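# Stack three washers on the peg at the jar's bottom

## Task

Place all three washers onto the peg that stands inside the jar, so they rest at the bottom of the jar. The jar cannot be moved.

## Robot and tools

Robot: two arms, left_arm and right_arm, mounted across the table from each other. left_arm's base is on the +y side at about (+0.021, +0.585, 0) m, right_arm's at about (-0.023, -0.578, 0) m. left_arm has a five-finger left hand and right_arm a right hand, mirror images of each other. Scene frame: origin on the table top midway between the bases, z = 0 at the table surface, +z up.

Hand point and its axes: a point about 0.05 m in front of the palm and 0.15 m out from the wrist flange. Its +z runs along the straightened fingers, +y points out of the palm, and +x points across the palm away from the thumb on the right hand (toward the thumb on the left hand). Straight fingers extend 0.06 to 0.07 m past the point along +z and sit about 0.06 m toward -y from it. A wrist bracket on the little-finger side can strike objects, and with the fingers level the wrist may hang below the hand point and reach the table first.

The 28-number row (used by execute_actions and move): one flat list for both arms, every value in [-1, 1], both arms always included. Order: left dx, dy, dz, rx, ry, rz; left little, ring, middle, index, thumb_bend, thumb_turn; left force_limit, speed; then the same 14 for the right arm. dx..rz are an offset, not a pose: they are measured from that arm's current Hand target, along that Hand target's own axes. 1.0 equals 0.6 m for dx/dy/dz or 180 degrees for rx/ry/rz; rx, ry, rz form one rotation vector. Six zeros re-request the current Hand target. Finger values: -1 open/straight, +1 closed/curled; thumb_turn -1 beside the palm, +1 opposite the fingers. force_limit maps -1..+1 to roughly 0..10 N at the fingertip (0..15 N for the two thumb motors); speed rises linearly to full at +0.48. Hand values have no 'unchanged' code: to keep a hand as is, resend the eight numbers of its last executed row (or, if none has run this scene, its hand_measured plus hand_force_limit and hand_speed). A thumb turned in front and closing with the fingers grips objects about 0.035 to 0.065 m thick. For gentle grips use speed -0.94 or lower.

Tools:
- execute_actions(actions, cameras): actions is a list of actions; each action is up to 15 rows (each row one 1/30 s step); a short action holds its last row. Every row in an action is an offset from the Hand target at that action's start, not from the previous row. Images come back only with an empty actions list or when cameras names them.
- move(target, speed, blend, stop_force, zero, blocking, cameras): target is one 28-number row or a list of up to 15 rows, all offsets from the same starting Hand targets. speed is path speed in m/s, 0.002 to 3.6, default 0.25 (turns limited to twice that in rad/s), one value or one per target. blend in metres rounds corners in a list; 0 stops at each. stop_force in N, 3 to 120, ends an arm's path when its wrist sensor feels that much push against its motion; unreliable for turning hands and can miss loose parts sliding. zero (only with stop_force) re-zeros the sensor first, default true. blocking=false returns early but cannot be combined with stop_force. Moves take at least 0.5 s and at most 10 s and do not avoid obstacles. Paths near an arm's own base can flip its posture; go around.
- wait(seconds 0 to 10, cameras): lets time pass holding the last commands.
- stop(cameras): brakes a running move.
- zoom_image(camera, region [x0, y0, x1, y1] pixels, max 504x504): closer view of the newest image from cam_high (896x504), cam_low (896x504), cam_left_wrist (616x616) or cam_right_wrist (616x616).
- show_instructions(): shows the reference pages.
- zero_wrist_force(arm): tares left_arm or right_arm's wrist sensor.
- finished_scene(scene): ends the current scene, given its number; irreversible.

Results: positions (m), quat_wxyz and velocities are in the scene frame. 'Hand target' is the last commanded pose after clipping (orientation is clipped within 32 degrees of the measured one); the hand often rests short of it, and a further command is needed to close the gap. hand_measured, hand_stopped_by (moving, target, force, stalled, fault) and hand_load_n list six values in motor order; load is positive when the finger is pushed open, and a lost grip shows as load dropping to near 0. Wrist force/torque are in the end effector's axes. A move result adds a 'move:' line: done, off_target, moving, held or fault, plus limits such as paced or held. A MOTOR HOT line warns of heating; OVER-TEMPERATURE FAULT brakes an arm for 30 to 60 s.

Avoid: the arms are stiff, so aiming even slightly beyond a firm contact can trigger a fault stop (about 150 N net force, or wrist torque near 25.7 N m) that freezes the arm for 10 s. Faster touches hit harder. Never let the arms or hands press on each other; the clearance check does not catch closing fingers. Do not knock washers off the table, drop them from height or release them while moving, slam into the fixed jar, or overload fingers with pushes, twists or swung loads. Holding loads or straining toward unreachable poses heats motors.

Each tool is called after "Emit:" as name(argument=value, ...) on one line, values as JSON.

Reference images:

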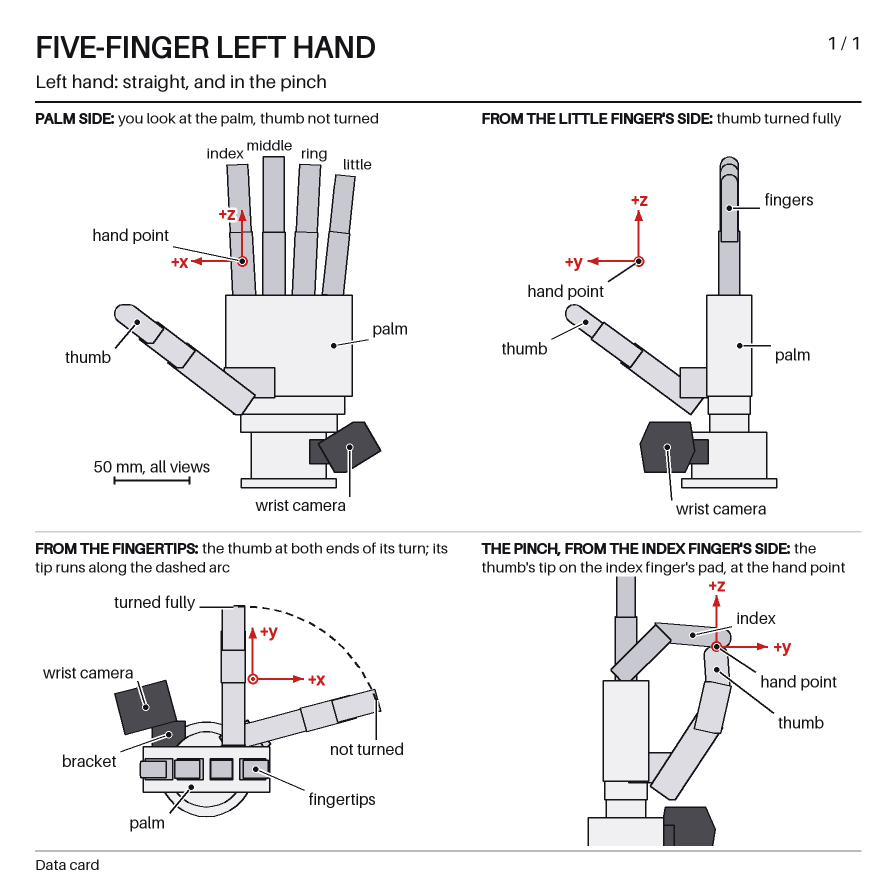

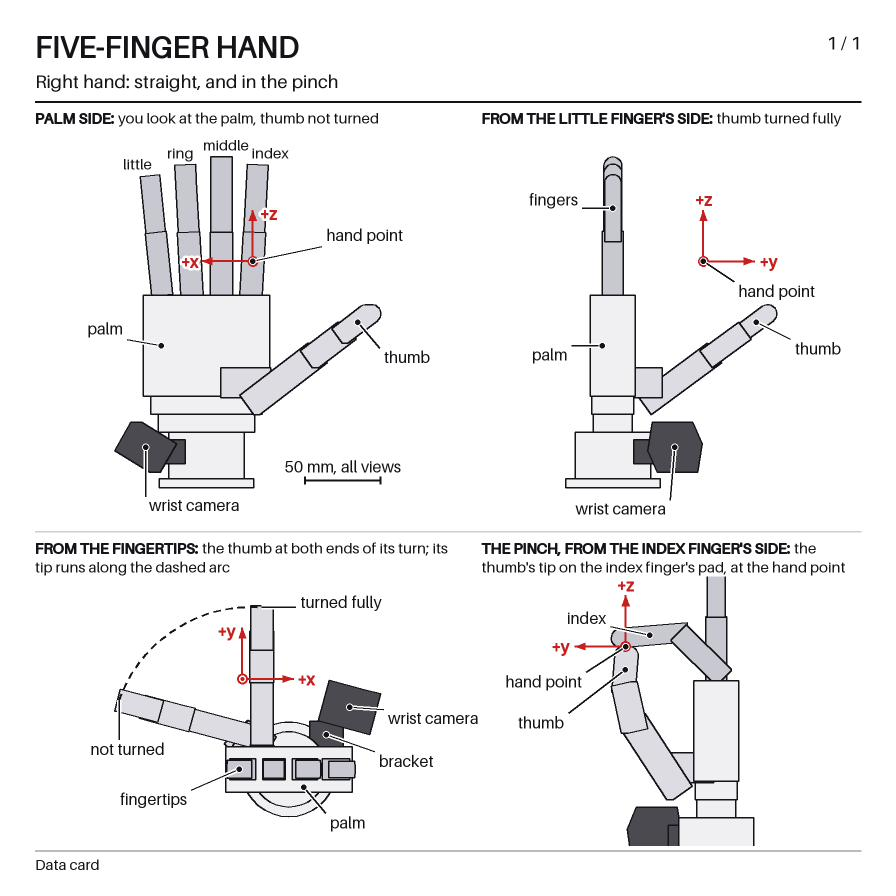

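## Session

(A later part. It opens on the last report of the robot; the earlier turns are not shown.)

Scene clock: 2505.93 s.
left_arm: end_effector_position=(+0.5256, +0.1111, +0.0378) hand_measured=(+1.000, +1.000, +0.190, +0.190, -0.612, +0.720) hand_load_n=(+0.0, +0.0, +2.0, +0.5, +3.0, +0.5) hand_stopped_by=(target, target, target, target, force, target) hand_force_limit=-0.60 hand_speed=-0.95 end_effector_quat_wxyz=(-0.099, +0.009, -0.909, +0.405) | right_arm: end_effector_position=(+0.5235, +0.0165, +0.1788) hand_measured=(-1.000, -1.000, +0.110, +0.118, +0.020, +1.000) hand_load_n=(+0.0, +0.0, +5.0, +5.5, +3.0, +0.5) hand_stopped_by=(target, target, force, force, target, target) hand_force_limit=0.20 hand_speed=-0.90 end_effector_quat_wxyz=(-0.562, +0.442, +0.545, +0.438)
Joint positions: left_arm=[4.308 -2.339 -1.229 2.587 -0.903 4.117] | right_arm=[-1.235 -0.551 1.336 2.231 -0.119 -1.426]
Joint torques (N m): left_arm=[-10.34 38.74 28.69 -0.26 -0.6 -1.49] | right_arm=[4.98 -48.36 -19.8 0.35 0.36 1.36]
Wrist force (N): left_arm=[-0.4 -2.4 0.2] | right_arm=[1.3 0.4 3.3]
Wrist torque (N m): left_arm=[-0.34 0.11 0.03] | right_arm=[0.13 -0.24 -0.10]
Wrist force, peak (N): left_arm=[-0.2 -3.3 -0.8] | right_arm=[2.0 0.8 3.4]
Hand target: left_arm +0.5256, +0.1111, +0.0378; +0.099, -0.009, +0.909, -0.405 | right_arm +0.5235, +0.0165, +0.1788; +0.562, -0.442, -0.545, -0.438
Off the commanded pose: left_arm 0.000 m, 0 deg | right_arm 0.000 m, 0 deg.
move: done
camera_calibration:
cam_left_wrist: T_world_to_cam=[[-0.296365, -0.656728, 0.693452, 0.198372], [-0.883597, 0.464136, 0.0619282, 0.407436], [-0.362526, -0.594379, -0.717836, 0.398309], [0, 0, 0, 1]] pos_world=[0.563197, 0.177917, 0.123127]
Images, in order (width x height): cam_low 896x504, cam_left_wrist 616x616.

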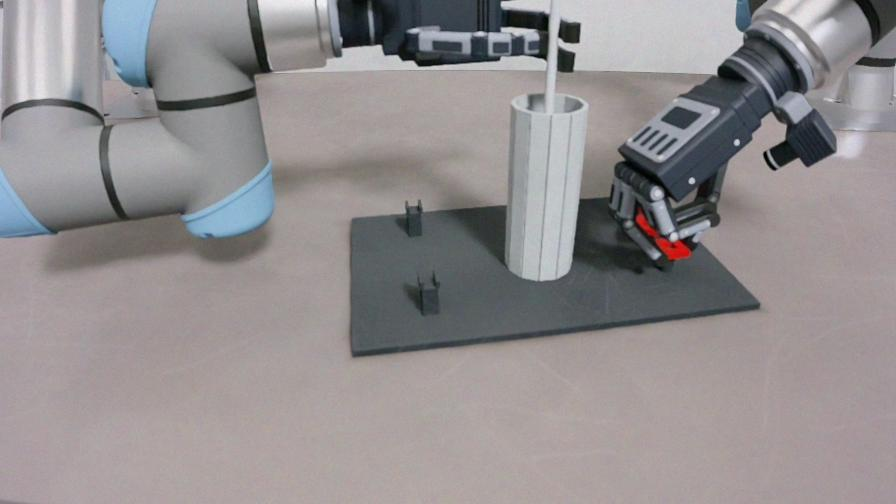

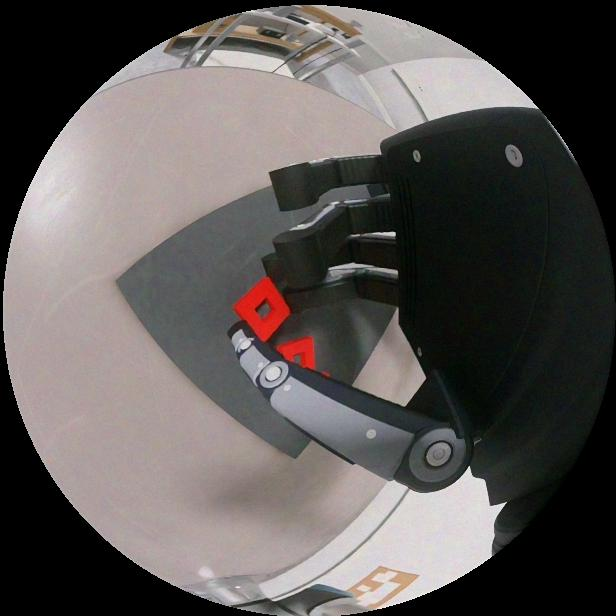

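Emit:
move(target=[[-0.07882,-0.32069,-0.28571,0,0,0,1,1,0.19,0.19,-0.45,0.72,-0.6,-0.95,0,0,0,0,0,0,-1,-1,0.3,0.3,0.025,1,0.2,-0.9],[-0.05522,-0.44365,-0.1542,-0.02447,-0.09955,-0.0887,1,1,0.19,0.19,-0.45,0.72,-0.6,-0.95,0,0,0,0,0,0,-1,-1,0.3,0.3,0.025,1,0.2,-0.9],[-0.0477,-0.41305,-0.12693,-0.02447,-0.09955,-0.0887,1,1,0.19,0.19,-0.45,0.72,-0.6,-0.95,0,0,0,0,0,0,-1,-1,0.3,0.3,0.025,1,0.2,-0.9]], speed=[0.12,0.12,0.06], blend=[0.04,0.01,0], cameras=["cam_left_wrist"])

Emit:
zoom_image(camera="cam_left_wrist", region=[190, 220, 330, 360])

Scene clock: 2544.90 s.
left_arm: end_effector_position=(+0.5237, +0.0033, +0.2754) hand_measured=(+1.000, +1.000, +0.190, +0.190, -0.612, +0.720) hand_load_n=(+0.0, +0.0, +2.0, +0.5, +3.0, +0.5) hand_stopped_by=(target, target, target, target, force, target) hand_force_limit=-0.60 hand_speed=-0.95 end_effector_quat_wxyz=(-0.181, +0.201, -0.887, +0.373) | right_arm: end_effector_position=(+0.5235, +0.0165, +0.1788) hand_measured=(-1.000, -1.000, +0.110, +0.118, +0.020, +1.000) hand_load_n=(+0.0, +0.0, +5.0, +5.5, +3.0, +0.0) hand_stopped_by=(target, target, force, force, target, target) hand_force_limit=0.20 hand_speed=-0.90 end_effector_quat_wxyz=(-0.562, +0.442, +0.545, +0.438)
Joint positions: left_arm=[4.066 -2.343 -0.552 2.159 -1.355 3.562] | right_arm=[-1.235 -0.551 1.336 2.231 -0.119 -1.426]
Joint torques (N m): left_arm=[9.81 40.1 29.75 -2.26 2.02 -1.5] | right_arm=[5.26 -50.4 -17.11 -0.07 0.37 1.73]
Wrist force (N): left_arm=[-0.5 -2.1 -0.1] | right_arm=[1.5 0.6 3.0]
Wrist torque (N m): left_arm=[-0.34 0.13 0.01] | right_arm=[0.18 -0.26 -0.08]
Wrist force, peak (N): left_arm=[-0.3 -2.9 0.2] | right_arm=[1.7 0.7 3.4]
Hand target: left_arm +0.5237, +0.0033, +0.2753; +0.181, -0.201, +0.887, -0.373 | right_arm +0.5235, +0.0165, +0.1788; +0.562, -0.442, -0.545, -0.438
Off the commanded pose: left_arm 0.000 m, 0 deg | right_arm 0.000 m, 0 deg.
move: done
camera_calibration:
cam_left_wrist: T_world_to_cam=[[0.00325918, -0.722527, 0.691335, -0.193814], [-0.996256, 0.0573767, 0.0646621, 0.500698], [-0.0863866, -0.688958, -0.719635, 0.360344], [0, 0, 0, 1]] pos_world=[0.530584, 0.0794977, 0.36093]
Images, in order (width x height): cam_left_wrist 616x616.

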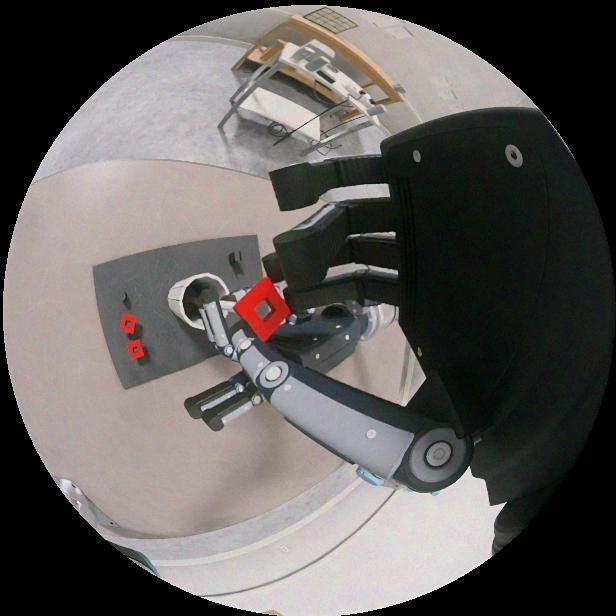

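Scaled by 3.600 from the camera's 616x616 image, which has a finer 880x880 frame.

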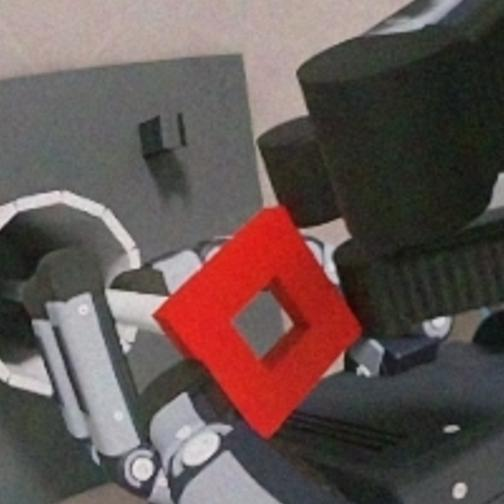

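Emit:
zoom_image(camera="cam_left_wrist", region=[230, 270, 300, 350])

Scaled by 6.300 from the camera's 616x616 image, which has a finer 880x880 frame.

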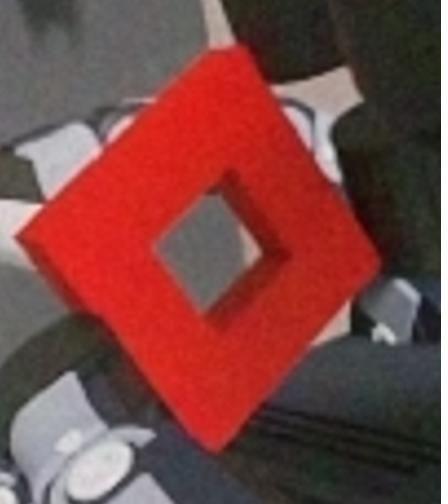

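Emit:
move(target=[[0.00297,-0.00078,0.00006,0,0,0,1,1,0.19,0.19,-0.45,0.72,-0.6,-0.95,0,0,0,0,0,0,-1,-1,0.3,0.3,0.025,1,0.2,-0.9],[0.01512,0.04867,0.0441,0,0,0,1,1,0.19,0.19,-0.45,0.72,-0.6,-0.95,0,0,0,0,0,0,-1,-1,0.3,0.3,0.025,1,0.2,-0.9]], speed=0.015, stop_force=3, cameras=["cam_left_wrist", "cam_right_wrist"])

Emit:
zoom_image(camera="cam_left_wrist", region=[230, 270, 300, 350])

Emit:
zoom_image(camera="cam_right_wrist", region=[280, 140, 400, 300])

Scene clock: 2597.03 s.
left_arm: end_effector_position=(+0.5220, +0.0019, +0.2350) hand_measured=(+1.000, +1.000, +0.190, +0.190, -0.612, +0.720) hand_load_n=(+0.0, +0.0, +2.0, +0.5, +3.0, +0.5) hand_stopped_by=(target, target, target, target, force, target) hand_force_limit=-0.60 hand_speed=-0.95 end_effector_quat_wxyz=(-0.181, +0.201, -0.887, +0.373) | right_arm: end_effector_position=(+0.5235, +0.0165, +0.1788) hand_measured=(-1.000, -1.000, +0.110, +0.118, +0.020, +1.000) hand_load_n=(+0.5, +0.0, +5.0, +5.5, +3.0, +0.5) hand_stopped_by=(target, target, force, force, target, target) hand_force_limit=0.20 hand_speed=-0.90 end_effector_quat_wxyz=(-0.562, +0.442, +0.545, +0.438)
Joint positions: left_arm=[4.062 -2.313 -0.709 2.287 -1.357 3.56] | right_arm=[-1.235 -0.551 1.336 2.231 -0.119 -1.426]
Joint torques (N m): left_arm=[-8.59 46.84 31.41 -2.51 -0.98 -1.3] | right_arm=[5.3 -50.28 -17.11 -0.37 0.37 1.62]
Wrist force (N): left_arm=[-0.1 -1.5 0.2] | right_arm=[1.4 0.6 3.5]
Wrist torque (N m): left_arm=[-0.27 0.07 0.11] | right_arm=[0.14 -0.25 -0.09]
Wrist force, peak (N): left_arm=[-0.3 -2.2 0.3] | right_arm=[1.8 0.6 3.5]
Hand target: left_arm +0.5220, +0.0019, +0.2350; +0.181, -0.201, +0.887, -0.373 | right_arm +0.5235, +0.0165, +0.1788; +0.562, -0.442, -0.545, -0.438
Off the commanded pose: left_arm 0.000 m, 0 deg | right_arm 0.000 m, 0 deg.
move: done
camera_calibration:
cam_left_wrist: T_world_to_cam=[[0.00325896, -0.722527, 0.691335, -0.166821], [-0.996248, 0.0574454, 0.0647336, 0.501671], [-0.0864858, -0.688952, -0.719628, 0.330137], [0, 0, 0, 1]] pos_world=[0.528884, 0.0780977, 0.32043]
cam_right_wrist: T_world_to_cam=[[0.926044, 0.25732, 0.276097, -0.535253], [0.367438, -0.447576, -0.81527, -0.0421514], [-0.0862104, 0.856424, -0.509024, 0.234779], [0, 0, 0, 1]] pos_world=[0.531396, -0.0822053, 0.232925]
Images, in order (width x height): cam_left_wrist 616x616, cam_right_wrist 616x616.

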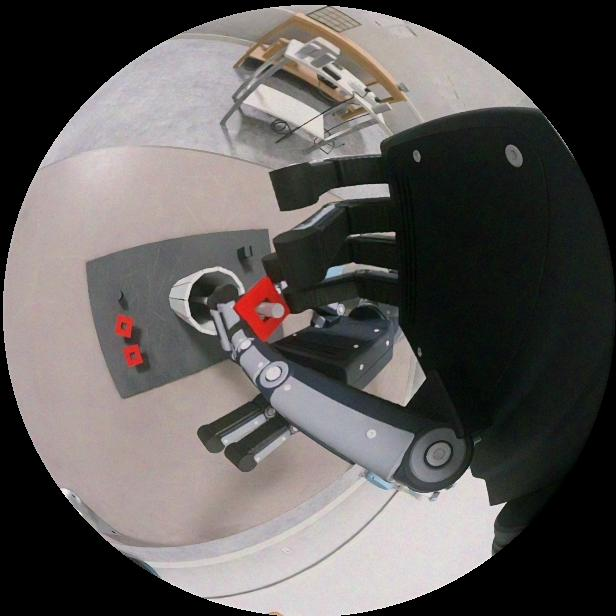

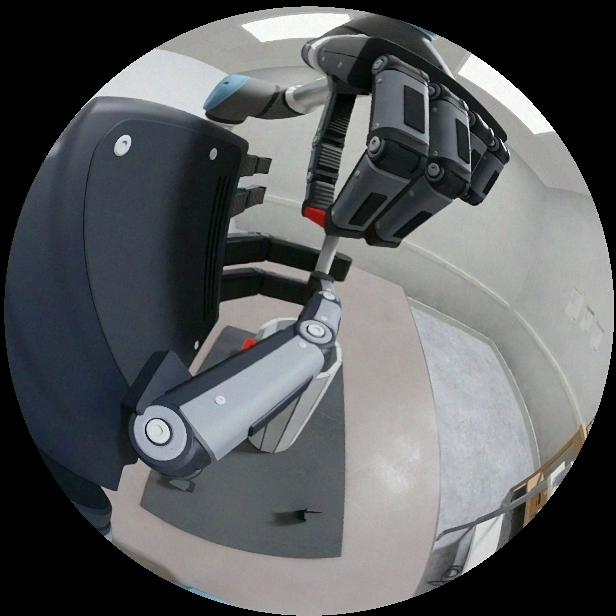

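Scaled by 6.300 from the camera's 616x616 image, which has a finer 880x880 frame.

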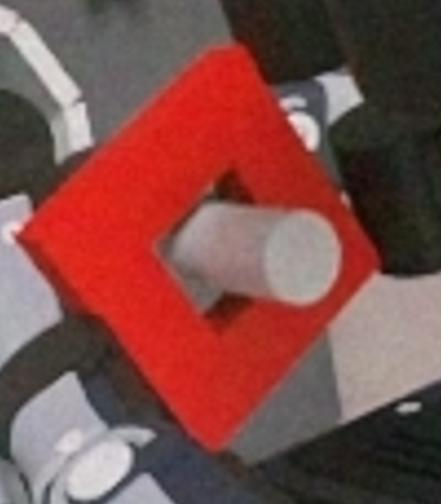

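Scaled by 3.150 from the camera's 616x616 image, which has a finer 880x880 frame.

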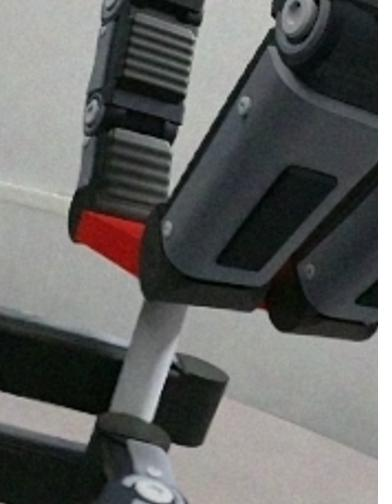

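Emit:
move(target=[[-0.0015,-0.00612,-0.00545,0,0,0,1,1,0.19,0.19,-0.45,0.72,-0.6,-0.95,0,0,0,0,0,0,-1,-1,0.3,0.3,0.025,1,0.2,-0.9],[0.0015,0.00612,0.00545,0,0,0,1,1,0.19,0.19,-0.45,0.72,-0.6,-0.95,0,0,0,0,0,0,-1,-1,0.3,0.3,0.025,1,0.2,-0.9],[0.0015,0.00612,0.00545,0,0,0,1,1,0.12,0.12,-0.8,0.72,-0.6,-0.8,0,0,0,0,0,0,-1,-1,0.3,0.3,0.025,1,0.2,-0.9],[-0.01955,-0.07956,-0.07088,0,0,0,1,1,0.12,0.12,-0.8,0.72,-0.6,-0.8,0,0,0,0,0,0,-1,-1,0.3,0.3,0.025,1,0.2,-0.9]], speed=[0.03,0.03,0.03,0.06], cameras=["cam_left_wrist", "cam_right_wrist"])

Emit:
zoom_image(camera="cam_right_wrist", region=[280, 140, 400, 300])

Emit:
zoom_image(camera="cam_left_wrist", region=[160, 240, 300, 380])

Scene clock: 2660.33 s.
left_arm: end_effector_position=(+0.5226, +0.0022, +0.2999) hand_measured=(+1.000, +1.000, +0.120, +0.120, -0.800, +0.720) hand_load_n=(+0.0, +0.0, +0.0, +0.0, +0.0, +0.0) hand_stopped_by=(target, target, target, target, target, target) hand_force_limit=-0.60 hand_speed=-0.80 end_effector_quat_wxyz=(-0.181, +0.201, -0.887, +0.373) | right_arm: end_effector_position=(+0.5235, +0.0165, +0.1788) hand_measured=(-1.000, -1.000, +0.110, +0.118, +0.020, +1.000) hand_load_n=(+0.0, +0.0, +4.5, +5.5, +3.0, +0.5) hand_stopped_by=(target, target, force, force, target, target) hand_force_limit=0.20 hand_speed=-0.90 end_effector_quat_wxyz=(-0.562, +0.442, +0.545, +0.438)
Joint positions: left_arm=[4.063 -2.379 -0.421 2.065 -1.357 3.56] | right_arm=[-1.235 -0.551 1.336 2.231 -0.119 -1.426]
Joint torques (N m): left_arm=[1.96 56.05 4.11 1.46 -0.5 1.11] | right_arm=[4.9 -50.78 -16.28 -0.91 0.39 1.61]
Wrist force (N): left_arm=[-0.3 -2.0 0.0] | right_arm=[1.4 0.6 3.2]
Wrist torque (N m): left_arm=[-0.31 0.10 0.03] | right_arm=[0.19 -0.26 -0.08]
Wrist force, peak (N): left_arm=[-0.2 -2.3 0.4] | right_arm=[1.8 0.3 3.4]
Hand target: left_arm +0.5225, +0.0022, +0.3000; +0.181, -0.201, +0.887, -0.373 | right_arm +0.5235, +0.0165, +0.1788; +0.562, -0.442, -0.545, -0.438
Off the commanded pose: left_arm 0.000 m, 0 deg | right_arm 0.000 m, 0 deg.
move: done
camera_calibration:
cam_left_wrist: T_world_to_cam=[[0.0033285, -0.722531, 0.69133, -0.211508], [-0.996239, 0.0574636, 0.0648536, 0.497998], [-0.0865851, -0.688946, -0.719623, 0.37715], [0, 0, 0, 1]] pos_world=[0.529484, 0.0783977, 0.38533]
cam_right_wrist: T_world_to_cam=[[0.926044, 0.25732, 0.276097, -0.535253], [0.367438, -0.447576, -0.81527, -0.0421514], [-0.0862104, 0.856424, -0.509024, 0.234779], [0, 0, 0, 1]] pos_world=[0.531396, -0.0822053, 0.232925]
Images, in order (width x height): cam_left_wrist 616x616, cam_right_wrist 616x616.

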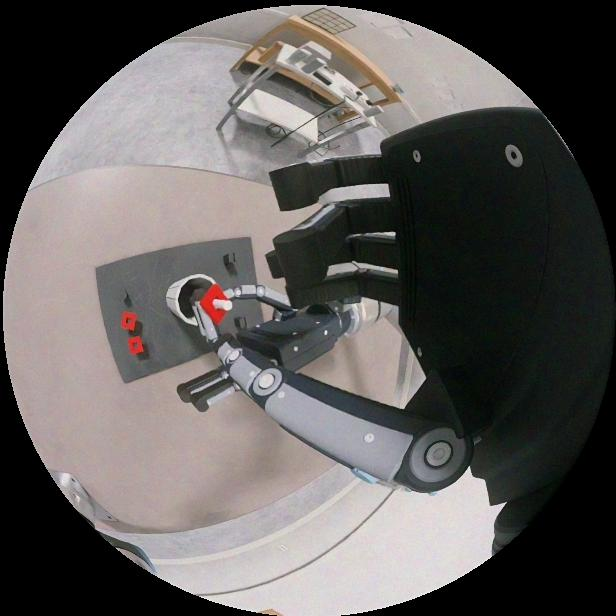

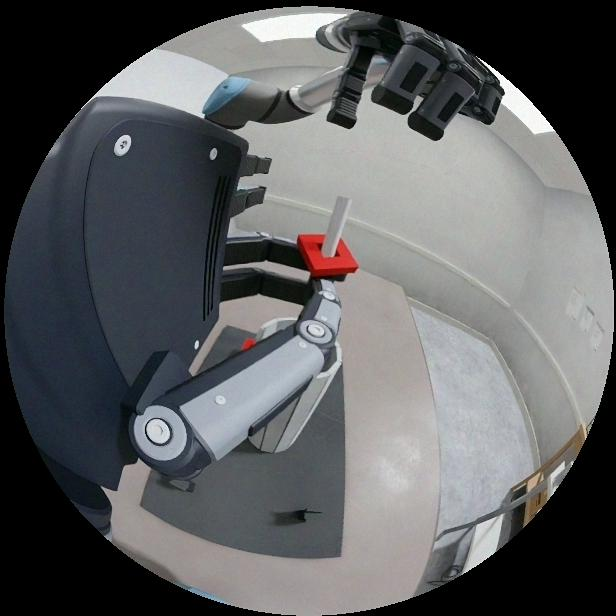

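Scaled by 3.150 from the camera's 616x616 image, which has a finer 880x880 frame.

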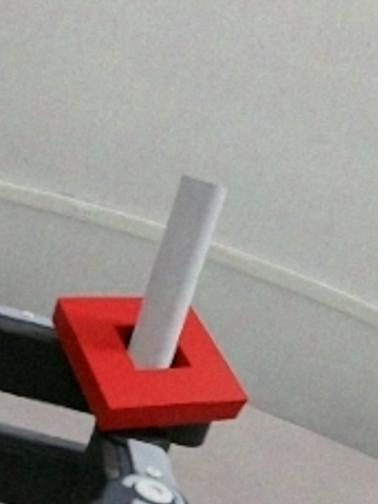

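Scaled by 3.600 from the camera's 616x616 image, which has a finer 880x880 frame.

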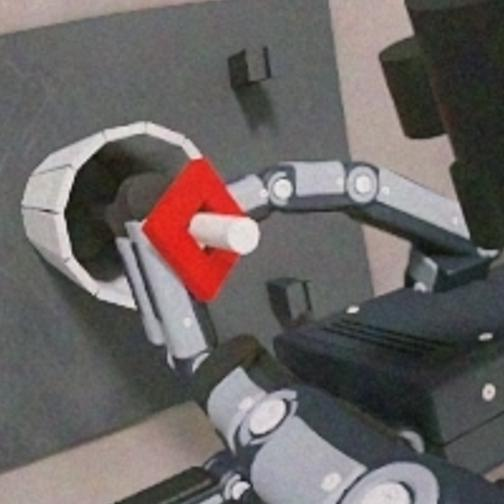

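Emit:
move(target=[[-0.09853,0.22825,-0.22902,0.05014,0.2040,0.18175,1,1,0.19,0.19,-0.76,0.72,-0.6,-0.5,0,0,0,0,0,0,-1,-1,0.3,0.3,0.025,1,0.2,-0.9],[-0.03837,0.47305,-0.01092,0.05014,0.2040,0.18175,1,1,0.19,0.19,-0.76,0.72,-0.6,-0.5,0,0,0,0,0,0,-1,-1,0.3,0.3,0.025,1,0.2,-0.9],[0.03803,0.3731,0.0802,0.05014,0.2040,0.18175,1,1,0.19,0.19,-0.76,0.72,-0.6,-0.5,0,0,0,0,0,0,-1,-1,0.3,0.3,0.025,1,0.2,-0.9]], speed=0.15, blend=[0.03,0.03,0], cameras=["cam_left_wrist", "cam_low"])

Emit:
zoom_image(camera="cam_left_wrist", region=[180, 220, 320, 360])

Scene clock: 2686.33 s.
left_arm: end_effector_position=(+0.4762, +0.1059, +0.0998) hand_measured=(+1.000, +1.000, +0.190, +0.190, -0.760, +0.720) hand_load_n=(+0.0, +0.0, +0.0, +0.0, +0.0, +0.0) hand_stopped_by=(target, target, target, target, target, target) hand_force_limit=-0.60 hand_speed=-0.50 end_effector_quat_wxyz=(+0.007, +0.193, +0.888, -0.418) | right_arm: end_effector_position=(+0.5235, +0.0165, +0.1788) hand_measured=(-1.000, -1.000, +0.110, +0.118, +0.020, +1.000) hand_load_n=(+0.0, +0.0, +5.0, +5.5, +3.0, +0.5) hand_stopped_by=(target, target, force, force, target, target) hand_force_limit=0.20 hand_speed=-0.90 end_effector_quat_wxyz=(-0.562, +0.442, +0.545, +0.438)
Joint positions: left_arm=[4.302 -2.396 -1.053 2.079 -0.725 4.677] | right_arm=[-1.235 -0.551 1.336 2.231 -0.119 -1.426]
Joint torques (N m): left_arm=[0.21 55.34 9.09 -3.46 3.11 -0.94] | right_arm=[4.61 -51.09 -14.15 -1.01 0.23 1.37]
Wrist force (N): left_arm=[-0.2 -1.9 0.2] | right_arm=[1.2 0.1 3.1]
Wrist torque (N m): left_arm=[-0.30 0.09 0.01] | right_arm=[0.11 -0.24 -0.10]
Wrist force, peak (N): left_arm=[-0.6 -3.1 1.2] | right_arm=[1.2 0.6 3.6]
Hand target: left_arm +0.4761, +0.1059, +0.0998; +0.007, +0.193, +0.888, -0.418 | right_arm +0.5235, +0.0165, +0.1788; +0.562, -0.442, -0.545, -0.438
Off the commanded pose: left_arm 0.000 m, 0 deg | right_arm 0.000 m, 0 deg.
move: done
camera_calibration:
cam_left_wrist: T_world_to_cam=[[-0.551918, -0.461425, 0.694603, 0.238263], [-0.596348, 0.800627, 0.0580102, 0.19023], [-0.582886, -0.382208, -0.71705, 0.504231], [0, 0, 0, 1]] pos_world=[0.538854, 0.150358, 0.185026]
Images, in order (width x height): cam_low 896x504, cam_left_wrist 616x616.

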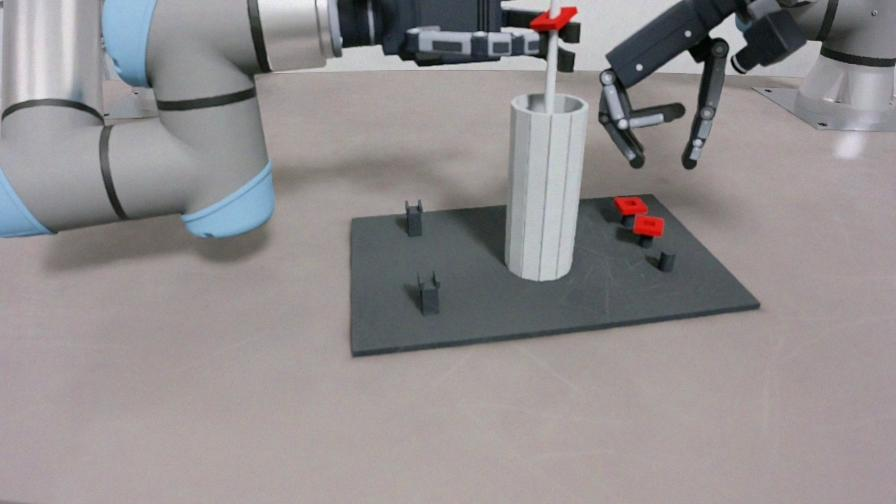

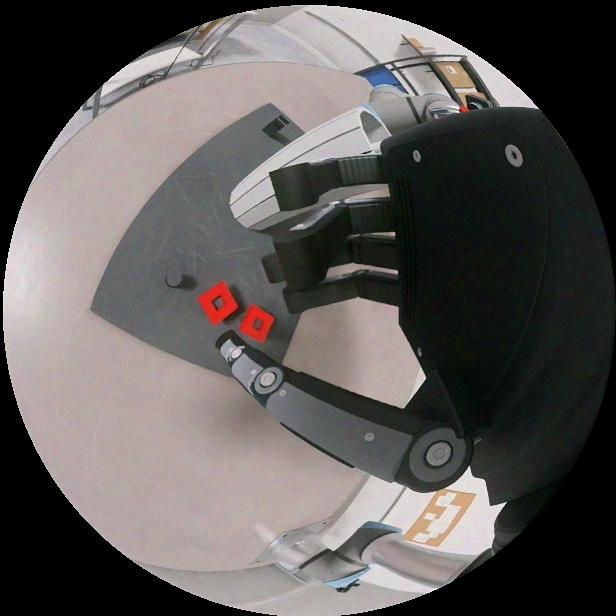

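Scaled by 3.600 from the camera's 616x616 image, which has a finer 880x880 frame.

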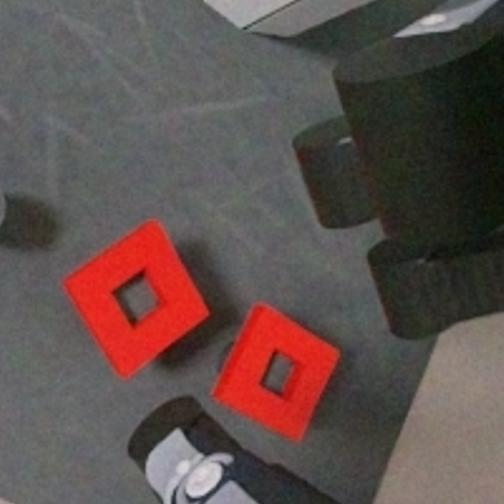

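Emit:
move(target=[[0.01125,0.0767,0.06848,0,0,0,1,1,0.19,0.19,-0.76,0.72,-0.6,-0.5,0,0,0,0,0,0,-1,-1,0.3,0.3,0.025,1,0.2,-0.9],[0.01182,0.0797,0.06495,0,0,0,1,1,0.19,0.19,-0.76,0.72,-0.6,-0.5,0,0,0,0,0,0,-1,-1,0.3,0.3,0.025,1,0.2,-0.9],[0.01182,0.0797,0.06495,0,0,0,1,1,0.19,0.19,-0.45,0.72,-0.6,-0.95,0,0,0,0,0,0,-1,-1,0.3,0.3,0.025,1,0.2,-0.9]], speed=[0.06,0.02,0.02], cameras=["cam_left_wrist", "cam_low"])

Emit:
zoom_image(camera="cam_left_wrist", region=[200, 240, 340, 380])

Emit:
zoom_image(camera="cam_low", region=[560, 140, 760, 320])

Scene clock: 2736.03 s.
left_arm: end_effector_position=(+0.4805, +0.1067, +0.0379) hand_measured=(+1.000, +1.000, +0.190, +0.190, -0.614, +0.720) hand_load_n=(+0.0, +0.5, +2.0, +0.5, +3.0, +1.0) hand_stopped_by=(target, target, target, target, force, target) hand_force_limit=-0.60 hand_speed=-0.95 end_effector_quat_wxyz=(+0.007, +0.193, +0.888, -0.418) | right_arm: end_effector_position=(+0.5235, +0.0165, +0.1788) hand_measured=(-1.000, -1.000, +0.110, +0.118, +0.020, +1.000) hand_load_n=(+0.0, +0.0, +5.0, +5.5, +3.0, +0.5) hand_stopped_by=(target, target, force, force, target, target) hand_force_limit=0.20 hand_speed=-0.90 end_effector_quat_wxyz=(-0.562, +0.442, +0.545, +0.438)
Joint positions: left_arm=[4.306 -2.463 -1.096 2.186 -0.724 4.683] | right_arm=[-1.235 -0.551 1.336 2.231 -0.119 -1.426]
Joint torques (N m): left_arm=[-9.68 47.09 28.05 -0.22 0.52 -1.51] | right_arm=[5.17 -51.44 -13.95 -0.94 0.34 1.07]
Wrist force (N): left_arm=[-0.8 -2.4 0.0] | right_arm=[1.4 0.2 2.9]
Wrist torque (N m): left_arm=[-0.34 0.16 0.03] | right_arm=[0.13 -0.27 -0.08]
Wrist force, peak (N): left_arm=[-0.6 -2.7 -0.7] | right_arm=[1.4 0.6 3.7]
Hand target: left_arm +0.4805, +0.1067, +0.0379; +0.007, +0.193, +0.888, -0.418 | right_arm +0.5235, +0.0165, +0.1788; +0.562, -0.442, -0.545, -0.438
Off the commanded pose: left_arm 0.000 m, 0 deg | right_arm 0.000 m, 0 deg.
move: done
camera_calibration:
cam_left_wrist: T_world_to_cam=[[-0.55179, -0.461462, 0.69468, 0.283928], [-0.596447, 0.800552, 0.0580282, 0.195808], [-0.582905, -0.38232, -0.716975, 0.462676], [0, 0, 0, 1]] pos_world=[0.543154, 0.151158, 0.123126]
Images, in order (width x height): cam_low 896x504, cam_left_wrist 616x616.

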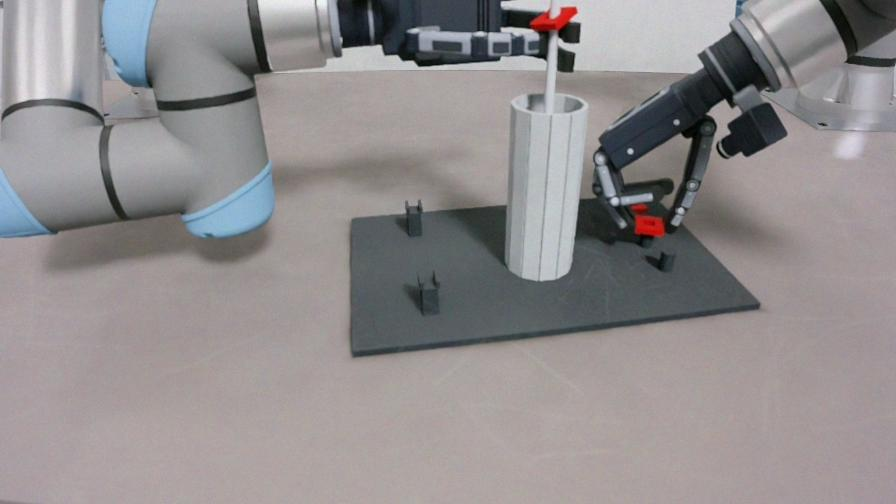

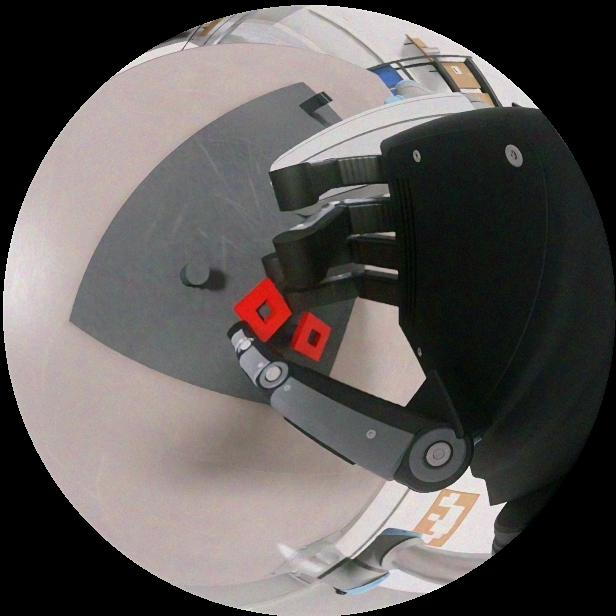

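Scaled by 3.600 from the camera's 616x616 image, which has a finer 880x880 frame.

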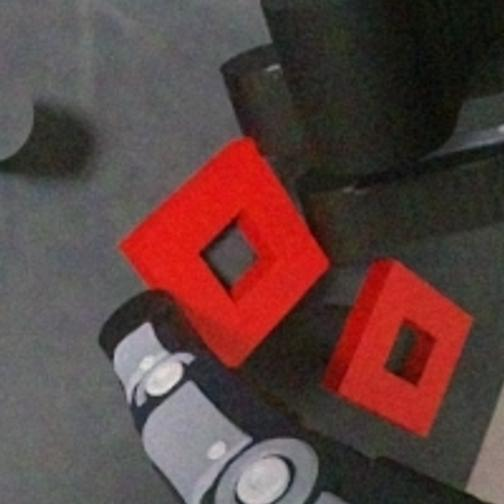

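Scaled by 2.520.

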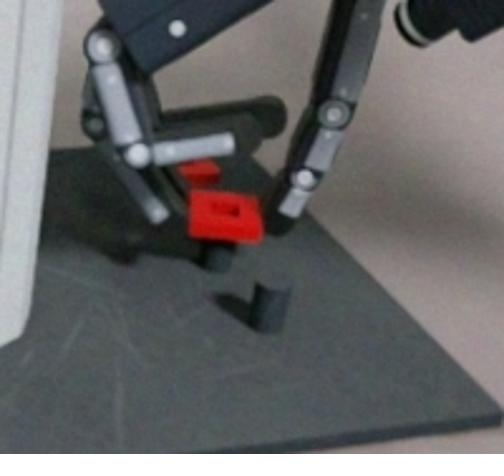

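Emit:
zoom_image(camera="cam_left_wrist", region=[230, 270, 300, 350])

Scaled by 6.300 from the camera's 616x616 image, which has a finer 880x880 frame.

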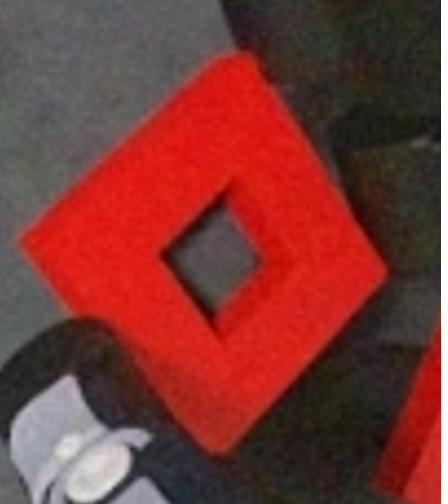

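Emit:
move(target=[[-0.01805,-0.07343,-0.06543,0,0,0,1,1,0.19,0.19,-0.45,0.72,-0.6,-0.95,0,0,0,0,0,0,-1,-1,0.3,0.3,0.025,1,0.2,-0.9],[0.0292,-0.00623,-0.20482,0,0,0,1,1,0.19,0.19,-0.45,0.72,-0.6,-0.95,0,0,0,0,0,0,-1,-1,0.3,0.3,0.025,1,0.2,-0.9],[-0.02555,-0.229,-0.4033,0,0,0,1,1,0.19,0.19,-0.45,0.72,-0.6,-0.95,0,0,0,0,0,0,-1,-1,0.3,0.3,0.025,1,0.2,-0.9],[-0.20232,-0.39643,-0.16665,-0.05014,-0.2040,-0.18175,1,1,0.19,0.19,-0.45,0.72,-0.6,-0.95,0,0,0,0,0,0,-1,-1,0.3,0.3,0.025,1,0.2,-0.9],[-0.19092,-0.35005,-0.12532,-0.05014,-0.2040,-0.18175,1,1,0.19,0.19,-0.45,0.72,-0.6,-0.95,0,0,0,0,0,0,-1,-1,0.3,0.3,0.025,1,0.2,-0.9]], speed=[0.06,0.12,0.15,0.13,0.05], blend=[0.01,0.03,0.03,0.01,0], cameras=["cam_left_wrist"])

Emit:
zoom_image(camera="cam_left_wrist", region=[230, 270, 300, 350])

Scene clock: 2806.13 s.
left_arm: end_effector_position=(+0.5245, +0.0035, +0.2622) hand_measured=(+1.000, +1.000, +0.190, +0.190, -0.614, +0.720) hand_load_n=(+0.0, +0.0, +2.5, +0.0, +3.0, +1.0) hand_stopped_by=(target, target, target, target, force, target) hand_force_limit=-0.60 hand_speed=-0.95 end_effector_quat_wxyz=(-0.181, +0.201, -0.887, +0.373) | right_arm: end_effector_position=(+0.5235, +0.0165, +0.1788) hand_measured=(-1.000, -1.000, +0.110, +0.118, +0.020, +1.000) hand_load_n=(+0.0, +0.0, +4.5, +5.5, +2.5, +0.5) hand_stopped_by=(target, target, force, force, target, target) hand_force_limit=0.20 hand_speed=-0.90 end_effector_quat_wxyz=(-0.562, +0.442, +0.545, +0.438)
Joint positions: left_arm=[4.067 -2.332 -0.606 2.202 -1.354 3.563] | right_arm=[-1.235 -0.551 1.336 2.231 -0.119 -1.426]
Joint torques (N m): left_arm=[-9.54 43.26 28.86 -2.74 -0.98 -1.32] | right_arm=[5.92 -52.51 -12.96 -0.98 0.3 0.69]
Wrist force (N): left_arm=[-0.1 -1.8 0.3] | right_arm=[1.3 0.5 3.1]
Wrist torque (N m): left_arm=[-0.32 0.08 0.06] | right_arm=[0.17 -0.24 -0.08]
Wrist force, peak (N): left_arm=[-0.6 -2.6 0.3] | right_arm=[1.5 0.4 3.6]
Hand target: left_arm +0.5245, +0.0035, +0.2622; +0.181, -0.201, +0.887, -0.373 | right_arm +0.5235, +0.0165, +0.1788; +0.562, -0.442, -0.545, -0.438
Off the commanded pose: left_arm 0.000 m, 0 deg | right_arm 0.000 m, 0 deg.
move: done
camera_calibration:
cam_left_wrist: T_world_to_cam=[[0.00325918, -0.722527, 0.691335, -0.184546], [-0.996256, 0.0573767, 0.0646621, 0.502237], [-0.0863866, -0.688958, -0.719635, 0.351043], [0, 0, 0, 1]] pos_world=[0.531284, 0.0796977, 0.34773]
Images, in order (width x height): cam_left_wrist 616x616.

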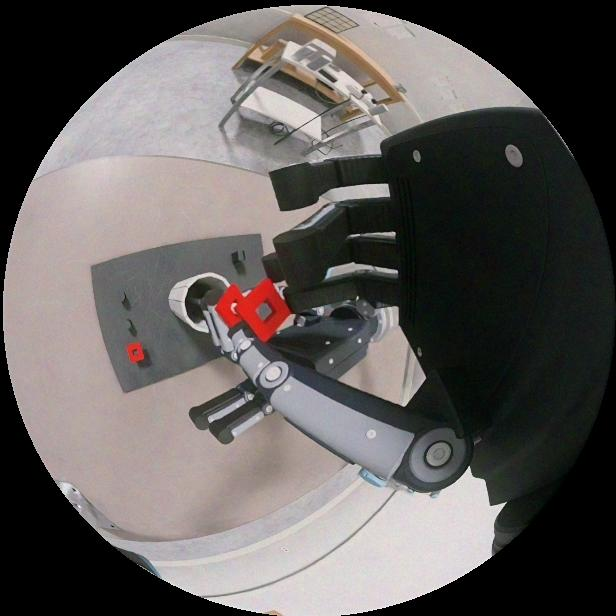

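Scaled by 6.300 from the camera's 616x616 image, which has a finer 880x880 frame.

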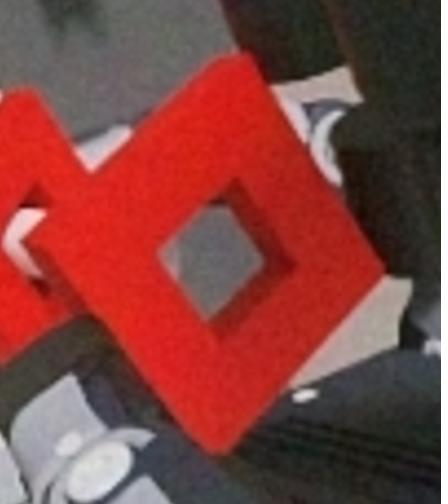

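Emit:
move(target=[[0.00345,-0.00053,-0.00035,0,0,0,1,1,0.19,0.19,-0.45,0.72,-0.6,-0.95,0,0,0,0,0,0,-1,-1,0.3,0.3,0.025,1,0.2,-0.9],[0.01118,0.03093,0.02768,0,0,0,1,1,0.19,0.19,-0.45,0.72,-0.6,-0.95,0,0,0,0,0,0,-1,-1,0.3,0.3,0.025,1,0.2,-0.9]], speed=0.015, stop_force=3, cameras=["cam_left_wrist"])

Emit:
zoom_image(camera="cam_left_wrist", region=[230, 270, 300, 350])

Scene clock: 2828.57 s.
left_arm: end_effector_position=(+0.5225, +0.0022, +0.2365) hand_measured=(+1.000, +1.000, +0.190, +0.190, -0.614, +0.720) hand_load_n=(+0.0, +0.0, +2.5, +0.0, +3.0, +1.0) hand_stopped_by=(target, target, target, target, force, target) hand_force_limit=-0.60 hand_speed=-0.95 end_effector_quat_wxyz=(-0.181, +0.201, -0.887, +0.373) | right_arm: end_effector_position=(+0.5235, +0.0165, +0.1788) hand_measured=(-1.000, -1.000, +0.110, +0.118, +0.020, +1.000) hand_load_n=(+0.0, +0.0, +5.0, +5.5, +3.0, +0.5) hand_stopped_by=(target, target, force, force, target, target) hand_force_limit=0.20 hand_speed=-0.90 end_effector_quat_wxyz=(-0.562, +0.442, +0.545, +0.438)
Joint positions: left_arm=[4.063 -2.314 -0.704 2.282 -1.357 3.56] | right_arm=[-1.235 -0.551 1.336 2.231 -0.119 -1.426]
Joint torques (N m): left_arm=[-9.75 46.86 31.26 -2.45 -0.94 -1.4] | right_arm=[5.25 -53.22 -11.4 -1.02 0.06 0.7]
Wrist force (N): left_arm=[-0.3 -1.7 0.2] | right_arm=[1.5 0.4 2.7]
Wrist torque (N m): left_arm=[-0.29 0.10 0.09] | right_arm=[0.18 -0.28 -0.06]
Wrist force, peak (N): left_arm=[-0.4 -2.4 0.5] | right_arm=[1.7 0.5 3.4]
Hand target: left_arm +0.5225, +0.0022, +0.2365; +0.181, -0.201, +0.887, -0.373 | right_arm +0.5235, +0.0165, +0.1788; +0.562, -0.442, -0.545, -0.438
Off the commanded pose: left_arm 0.000 m, 0 deg | right_arm 0.000 m, 0 deg.
move: done
camera_calibration:
cam_left_wrist: T_world_to_cam=[[0.00325896, -0.722527, 0.691335, -0.167642], [-0.996248, 0.0574454, 0.0647336, 0.501955], [-0.0864858, -0.688952, -0.719628, 0.331458], [0, 0, 0, 1]] pos_world=[0.529284, 0.0783977, 0.32193]
Images, in order (width x height): cam_left_wrist 616x616.

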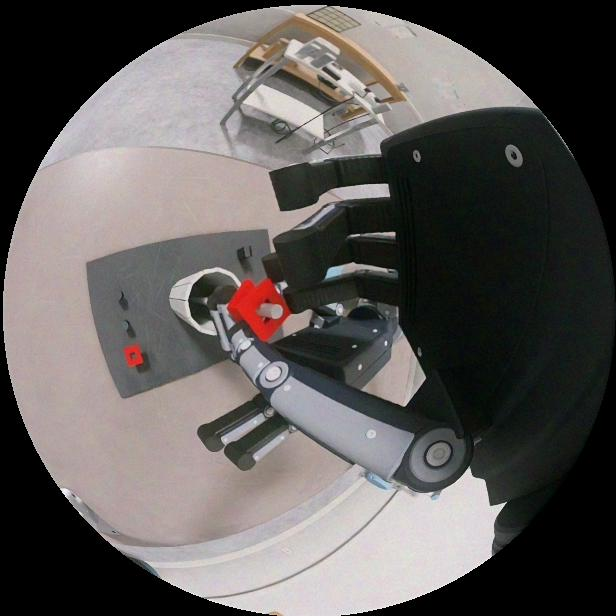

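Scaled by 6.300 from the camera's 616x616 image, which has a finer 880x880 frame.

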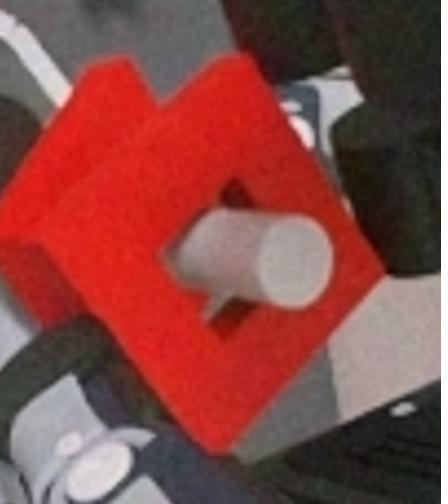

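Emit:
move(target=[[0,0,0,0,0,0,1,1,0.12,0.12,-0.8,0.72,-0.6,-0.8,0,0,0,0,0,0,-1,-1,0.3,0.3,0.025,1,0.2,-0.9],[-0.01955,-0.07956,-0.07088,0,0,0,1,1,0.12,0.12,-0.8,0.72,-0.6,-0.8,0,0,0,0,0,0,-1,-1,0.3,0.3,0.025,1,0.2,-0.9],[-0.07632,0.16102,-0.32142,0.03008,0.1224,0.10905,1,1,0.12,0.12,-0.8,0.72,-0.6,-0.8,0,0,0,0,0,0,-1,-1,0.3,0.3,0.025,1,0.2,-0.9],[-0.01615,0.40582,-0.10332,0.03008,0.1224,0.10905,1,1,0.12,0.12,-0.8,0.72,-0.6,-0.8,0,0,0,0,0,0,-1,-1,0.3,0.3,0.025,1,0.2,-0.9],[0.07,0.2931,-0.00057,0.03008,0.1224,0.10905,1,1,0.19,0.19,-0.76,0.72,-0.6,-0.5,0,0,0,0,0,0,-1,-1,0.3,0.3,0.025,1,0.2,-0.9]], speed=[0.03,0.06,0.15,0.15,0.12], blend=[0,0.01,0.03,0.03,0], cameras=["cam_left_wrist", "cam_right_wrist", "cam_low"])

Emit:
zoom_image(camera="cam_left_wrist", region=[180, 220, 320, 360])

Emit:
zoom_image(camera="cam_right_wrist", region=[280, 140, 400, 300])

Scene clock: 2883.50 s.
left_arm: end_effector_position=(+0.4475, +0.0943, +0.1001) hand_measured=(+1.000, +1.000, +0.190, +0.190, -0.760, +0.720) hand_load_n=(+0.0, +0.0, +0.0, +0.0, +0.0, +0.0) hand_stopped_by=(target, target, target, target, target, target) hand_force_limit=-0.60 hand_speed=-0.50 end_effector_quat_wxyz=(+0.079, +0.035, +0.908, -0.410) | right_arm: end_effector_position=(+0.5235, +0.0165, +0.1788) hand_measured=(-1.000, -1.000, +0.110, +0.118, +0.020, +1.000) hand_load_n=(+0.0, +0.0, +5.0, +5.5, +3.0, +0.5) hand_stopped_by=(target, target, force, force, target, target) hand_force_limit=0.20 hand_speed=-0.90 end_effector_quat_wxyz=(-0.562, +0.442, +0.545, +0.438)
Joint positions: left_arm=[4.237 -2.184 -1.33 2.517 -0.888 4.145] | right_arm=[-1.235 -0.551 1.336 2.231 -0.119 -1.426]
Joint torques (N m): left_arm=[2.55 50.46 3.59 -3.32 2.77 -1.14] | right_arm=[5.73 -53.23 -9.53 -1.01 0.08 0.37]
Wrist force (N): left_arm=[-0.3 -1.8 0.0] | right_arm=[1.0 0.3 3.2]
Wrist torque (N m): left_arm=[-0.28 0.10 0.01] | right_arm=[0.14 -0.24 -0.09]
Wrist force, peak (N): left_arm=[0.0 -3.5 0.1] | right_arm=[1.5 0.4 3.4]
Hand target: left_arm +0.4475, +0.0943, +0.1001; +0.079, +0.035, +0.908, -0.410 | right_arm +0.5235, +0.0165, +0.1788; +0.562, -0.442, -0.545, -0.438
Off the commanded pose: left_arm 0.000 m, 0 deg | right_arm 0.000 m, 0 deg.
move: done
camera_calibration:
cam_left_wrist: T_world_to_cam=[[-0.35933, -0.624102, 0.693815, 0.146073], [-0.834143, 0.548157, 0.0610723, 0.312349], [-0.418435, -0.556796, -0.717559, 0.426237], [0, 0, 0, 1]] pos_world=[0.491384, 0.157274, 0.185427]
cam_right_wrist: T_world_to_cam=[[0.926044, 0.25732, 0.276097, -0.535253], [0.367438, -0.447576, -0.81527, -0.0421514], [-0.0862104, 0.856424, -0.509024, 0.234779], [0, 0, 0, 1]] pos_world=[0.531396, -0.0822053, 0.232925]
Images, in order (width x height): cam_low 896x504, cam_left_wrist 616x616, cam_right_wrist 616x616.

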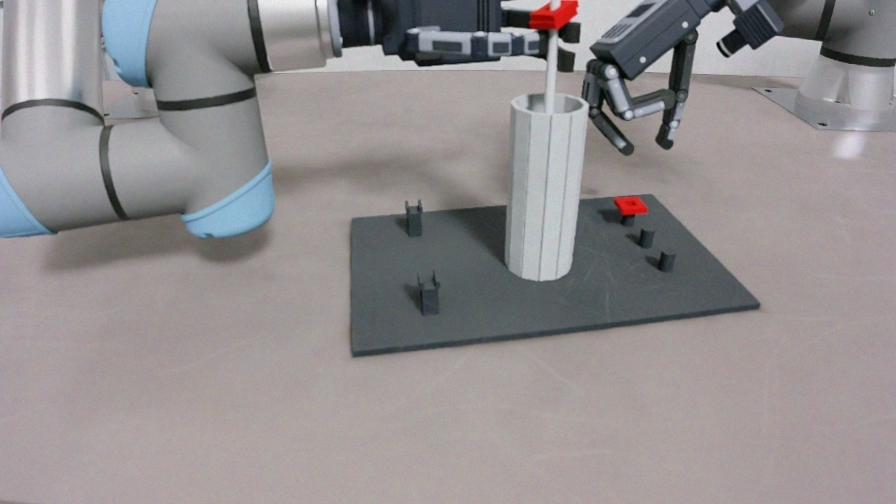

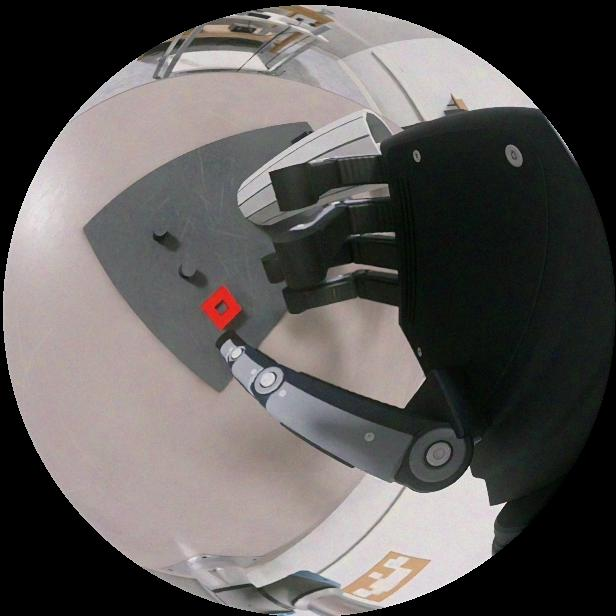

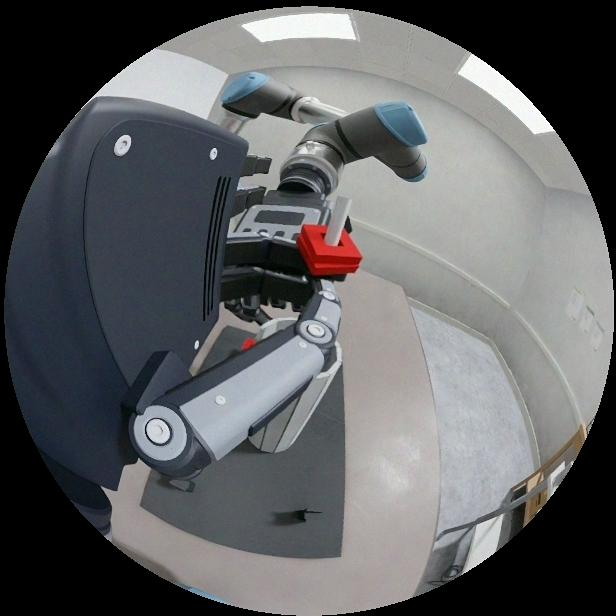

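Scaled by 3.600 from the camera's 616x616 image, which has a finer 880x880 frame.

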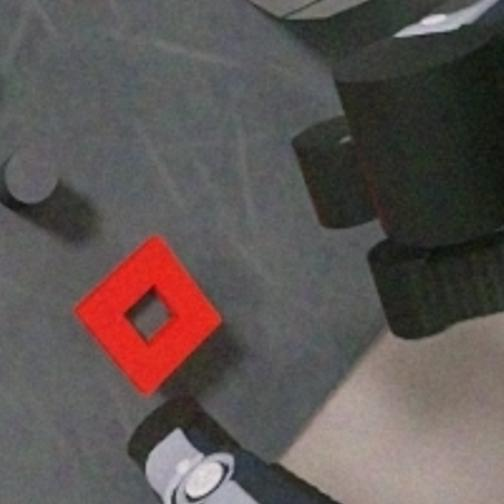

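Scaled by 3.150 from the camera's 616x616 image, which has a finer 880x880 frame.

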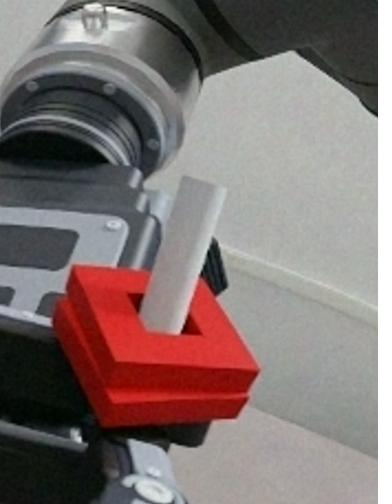

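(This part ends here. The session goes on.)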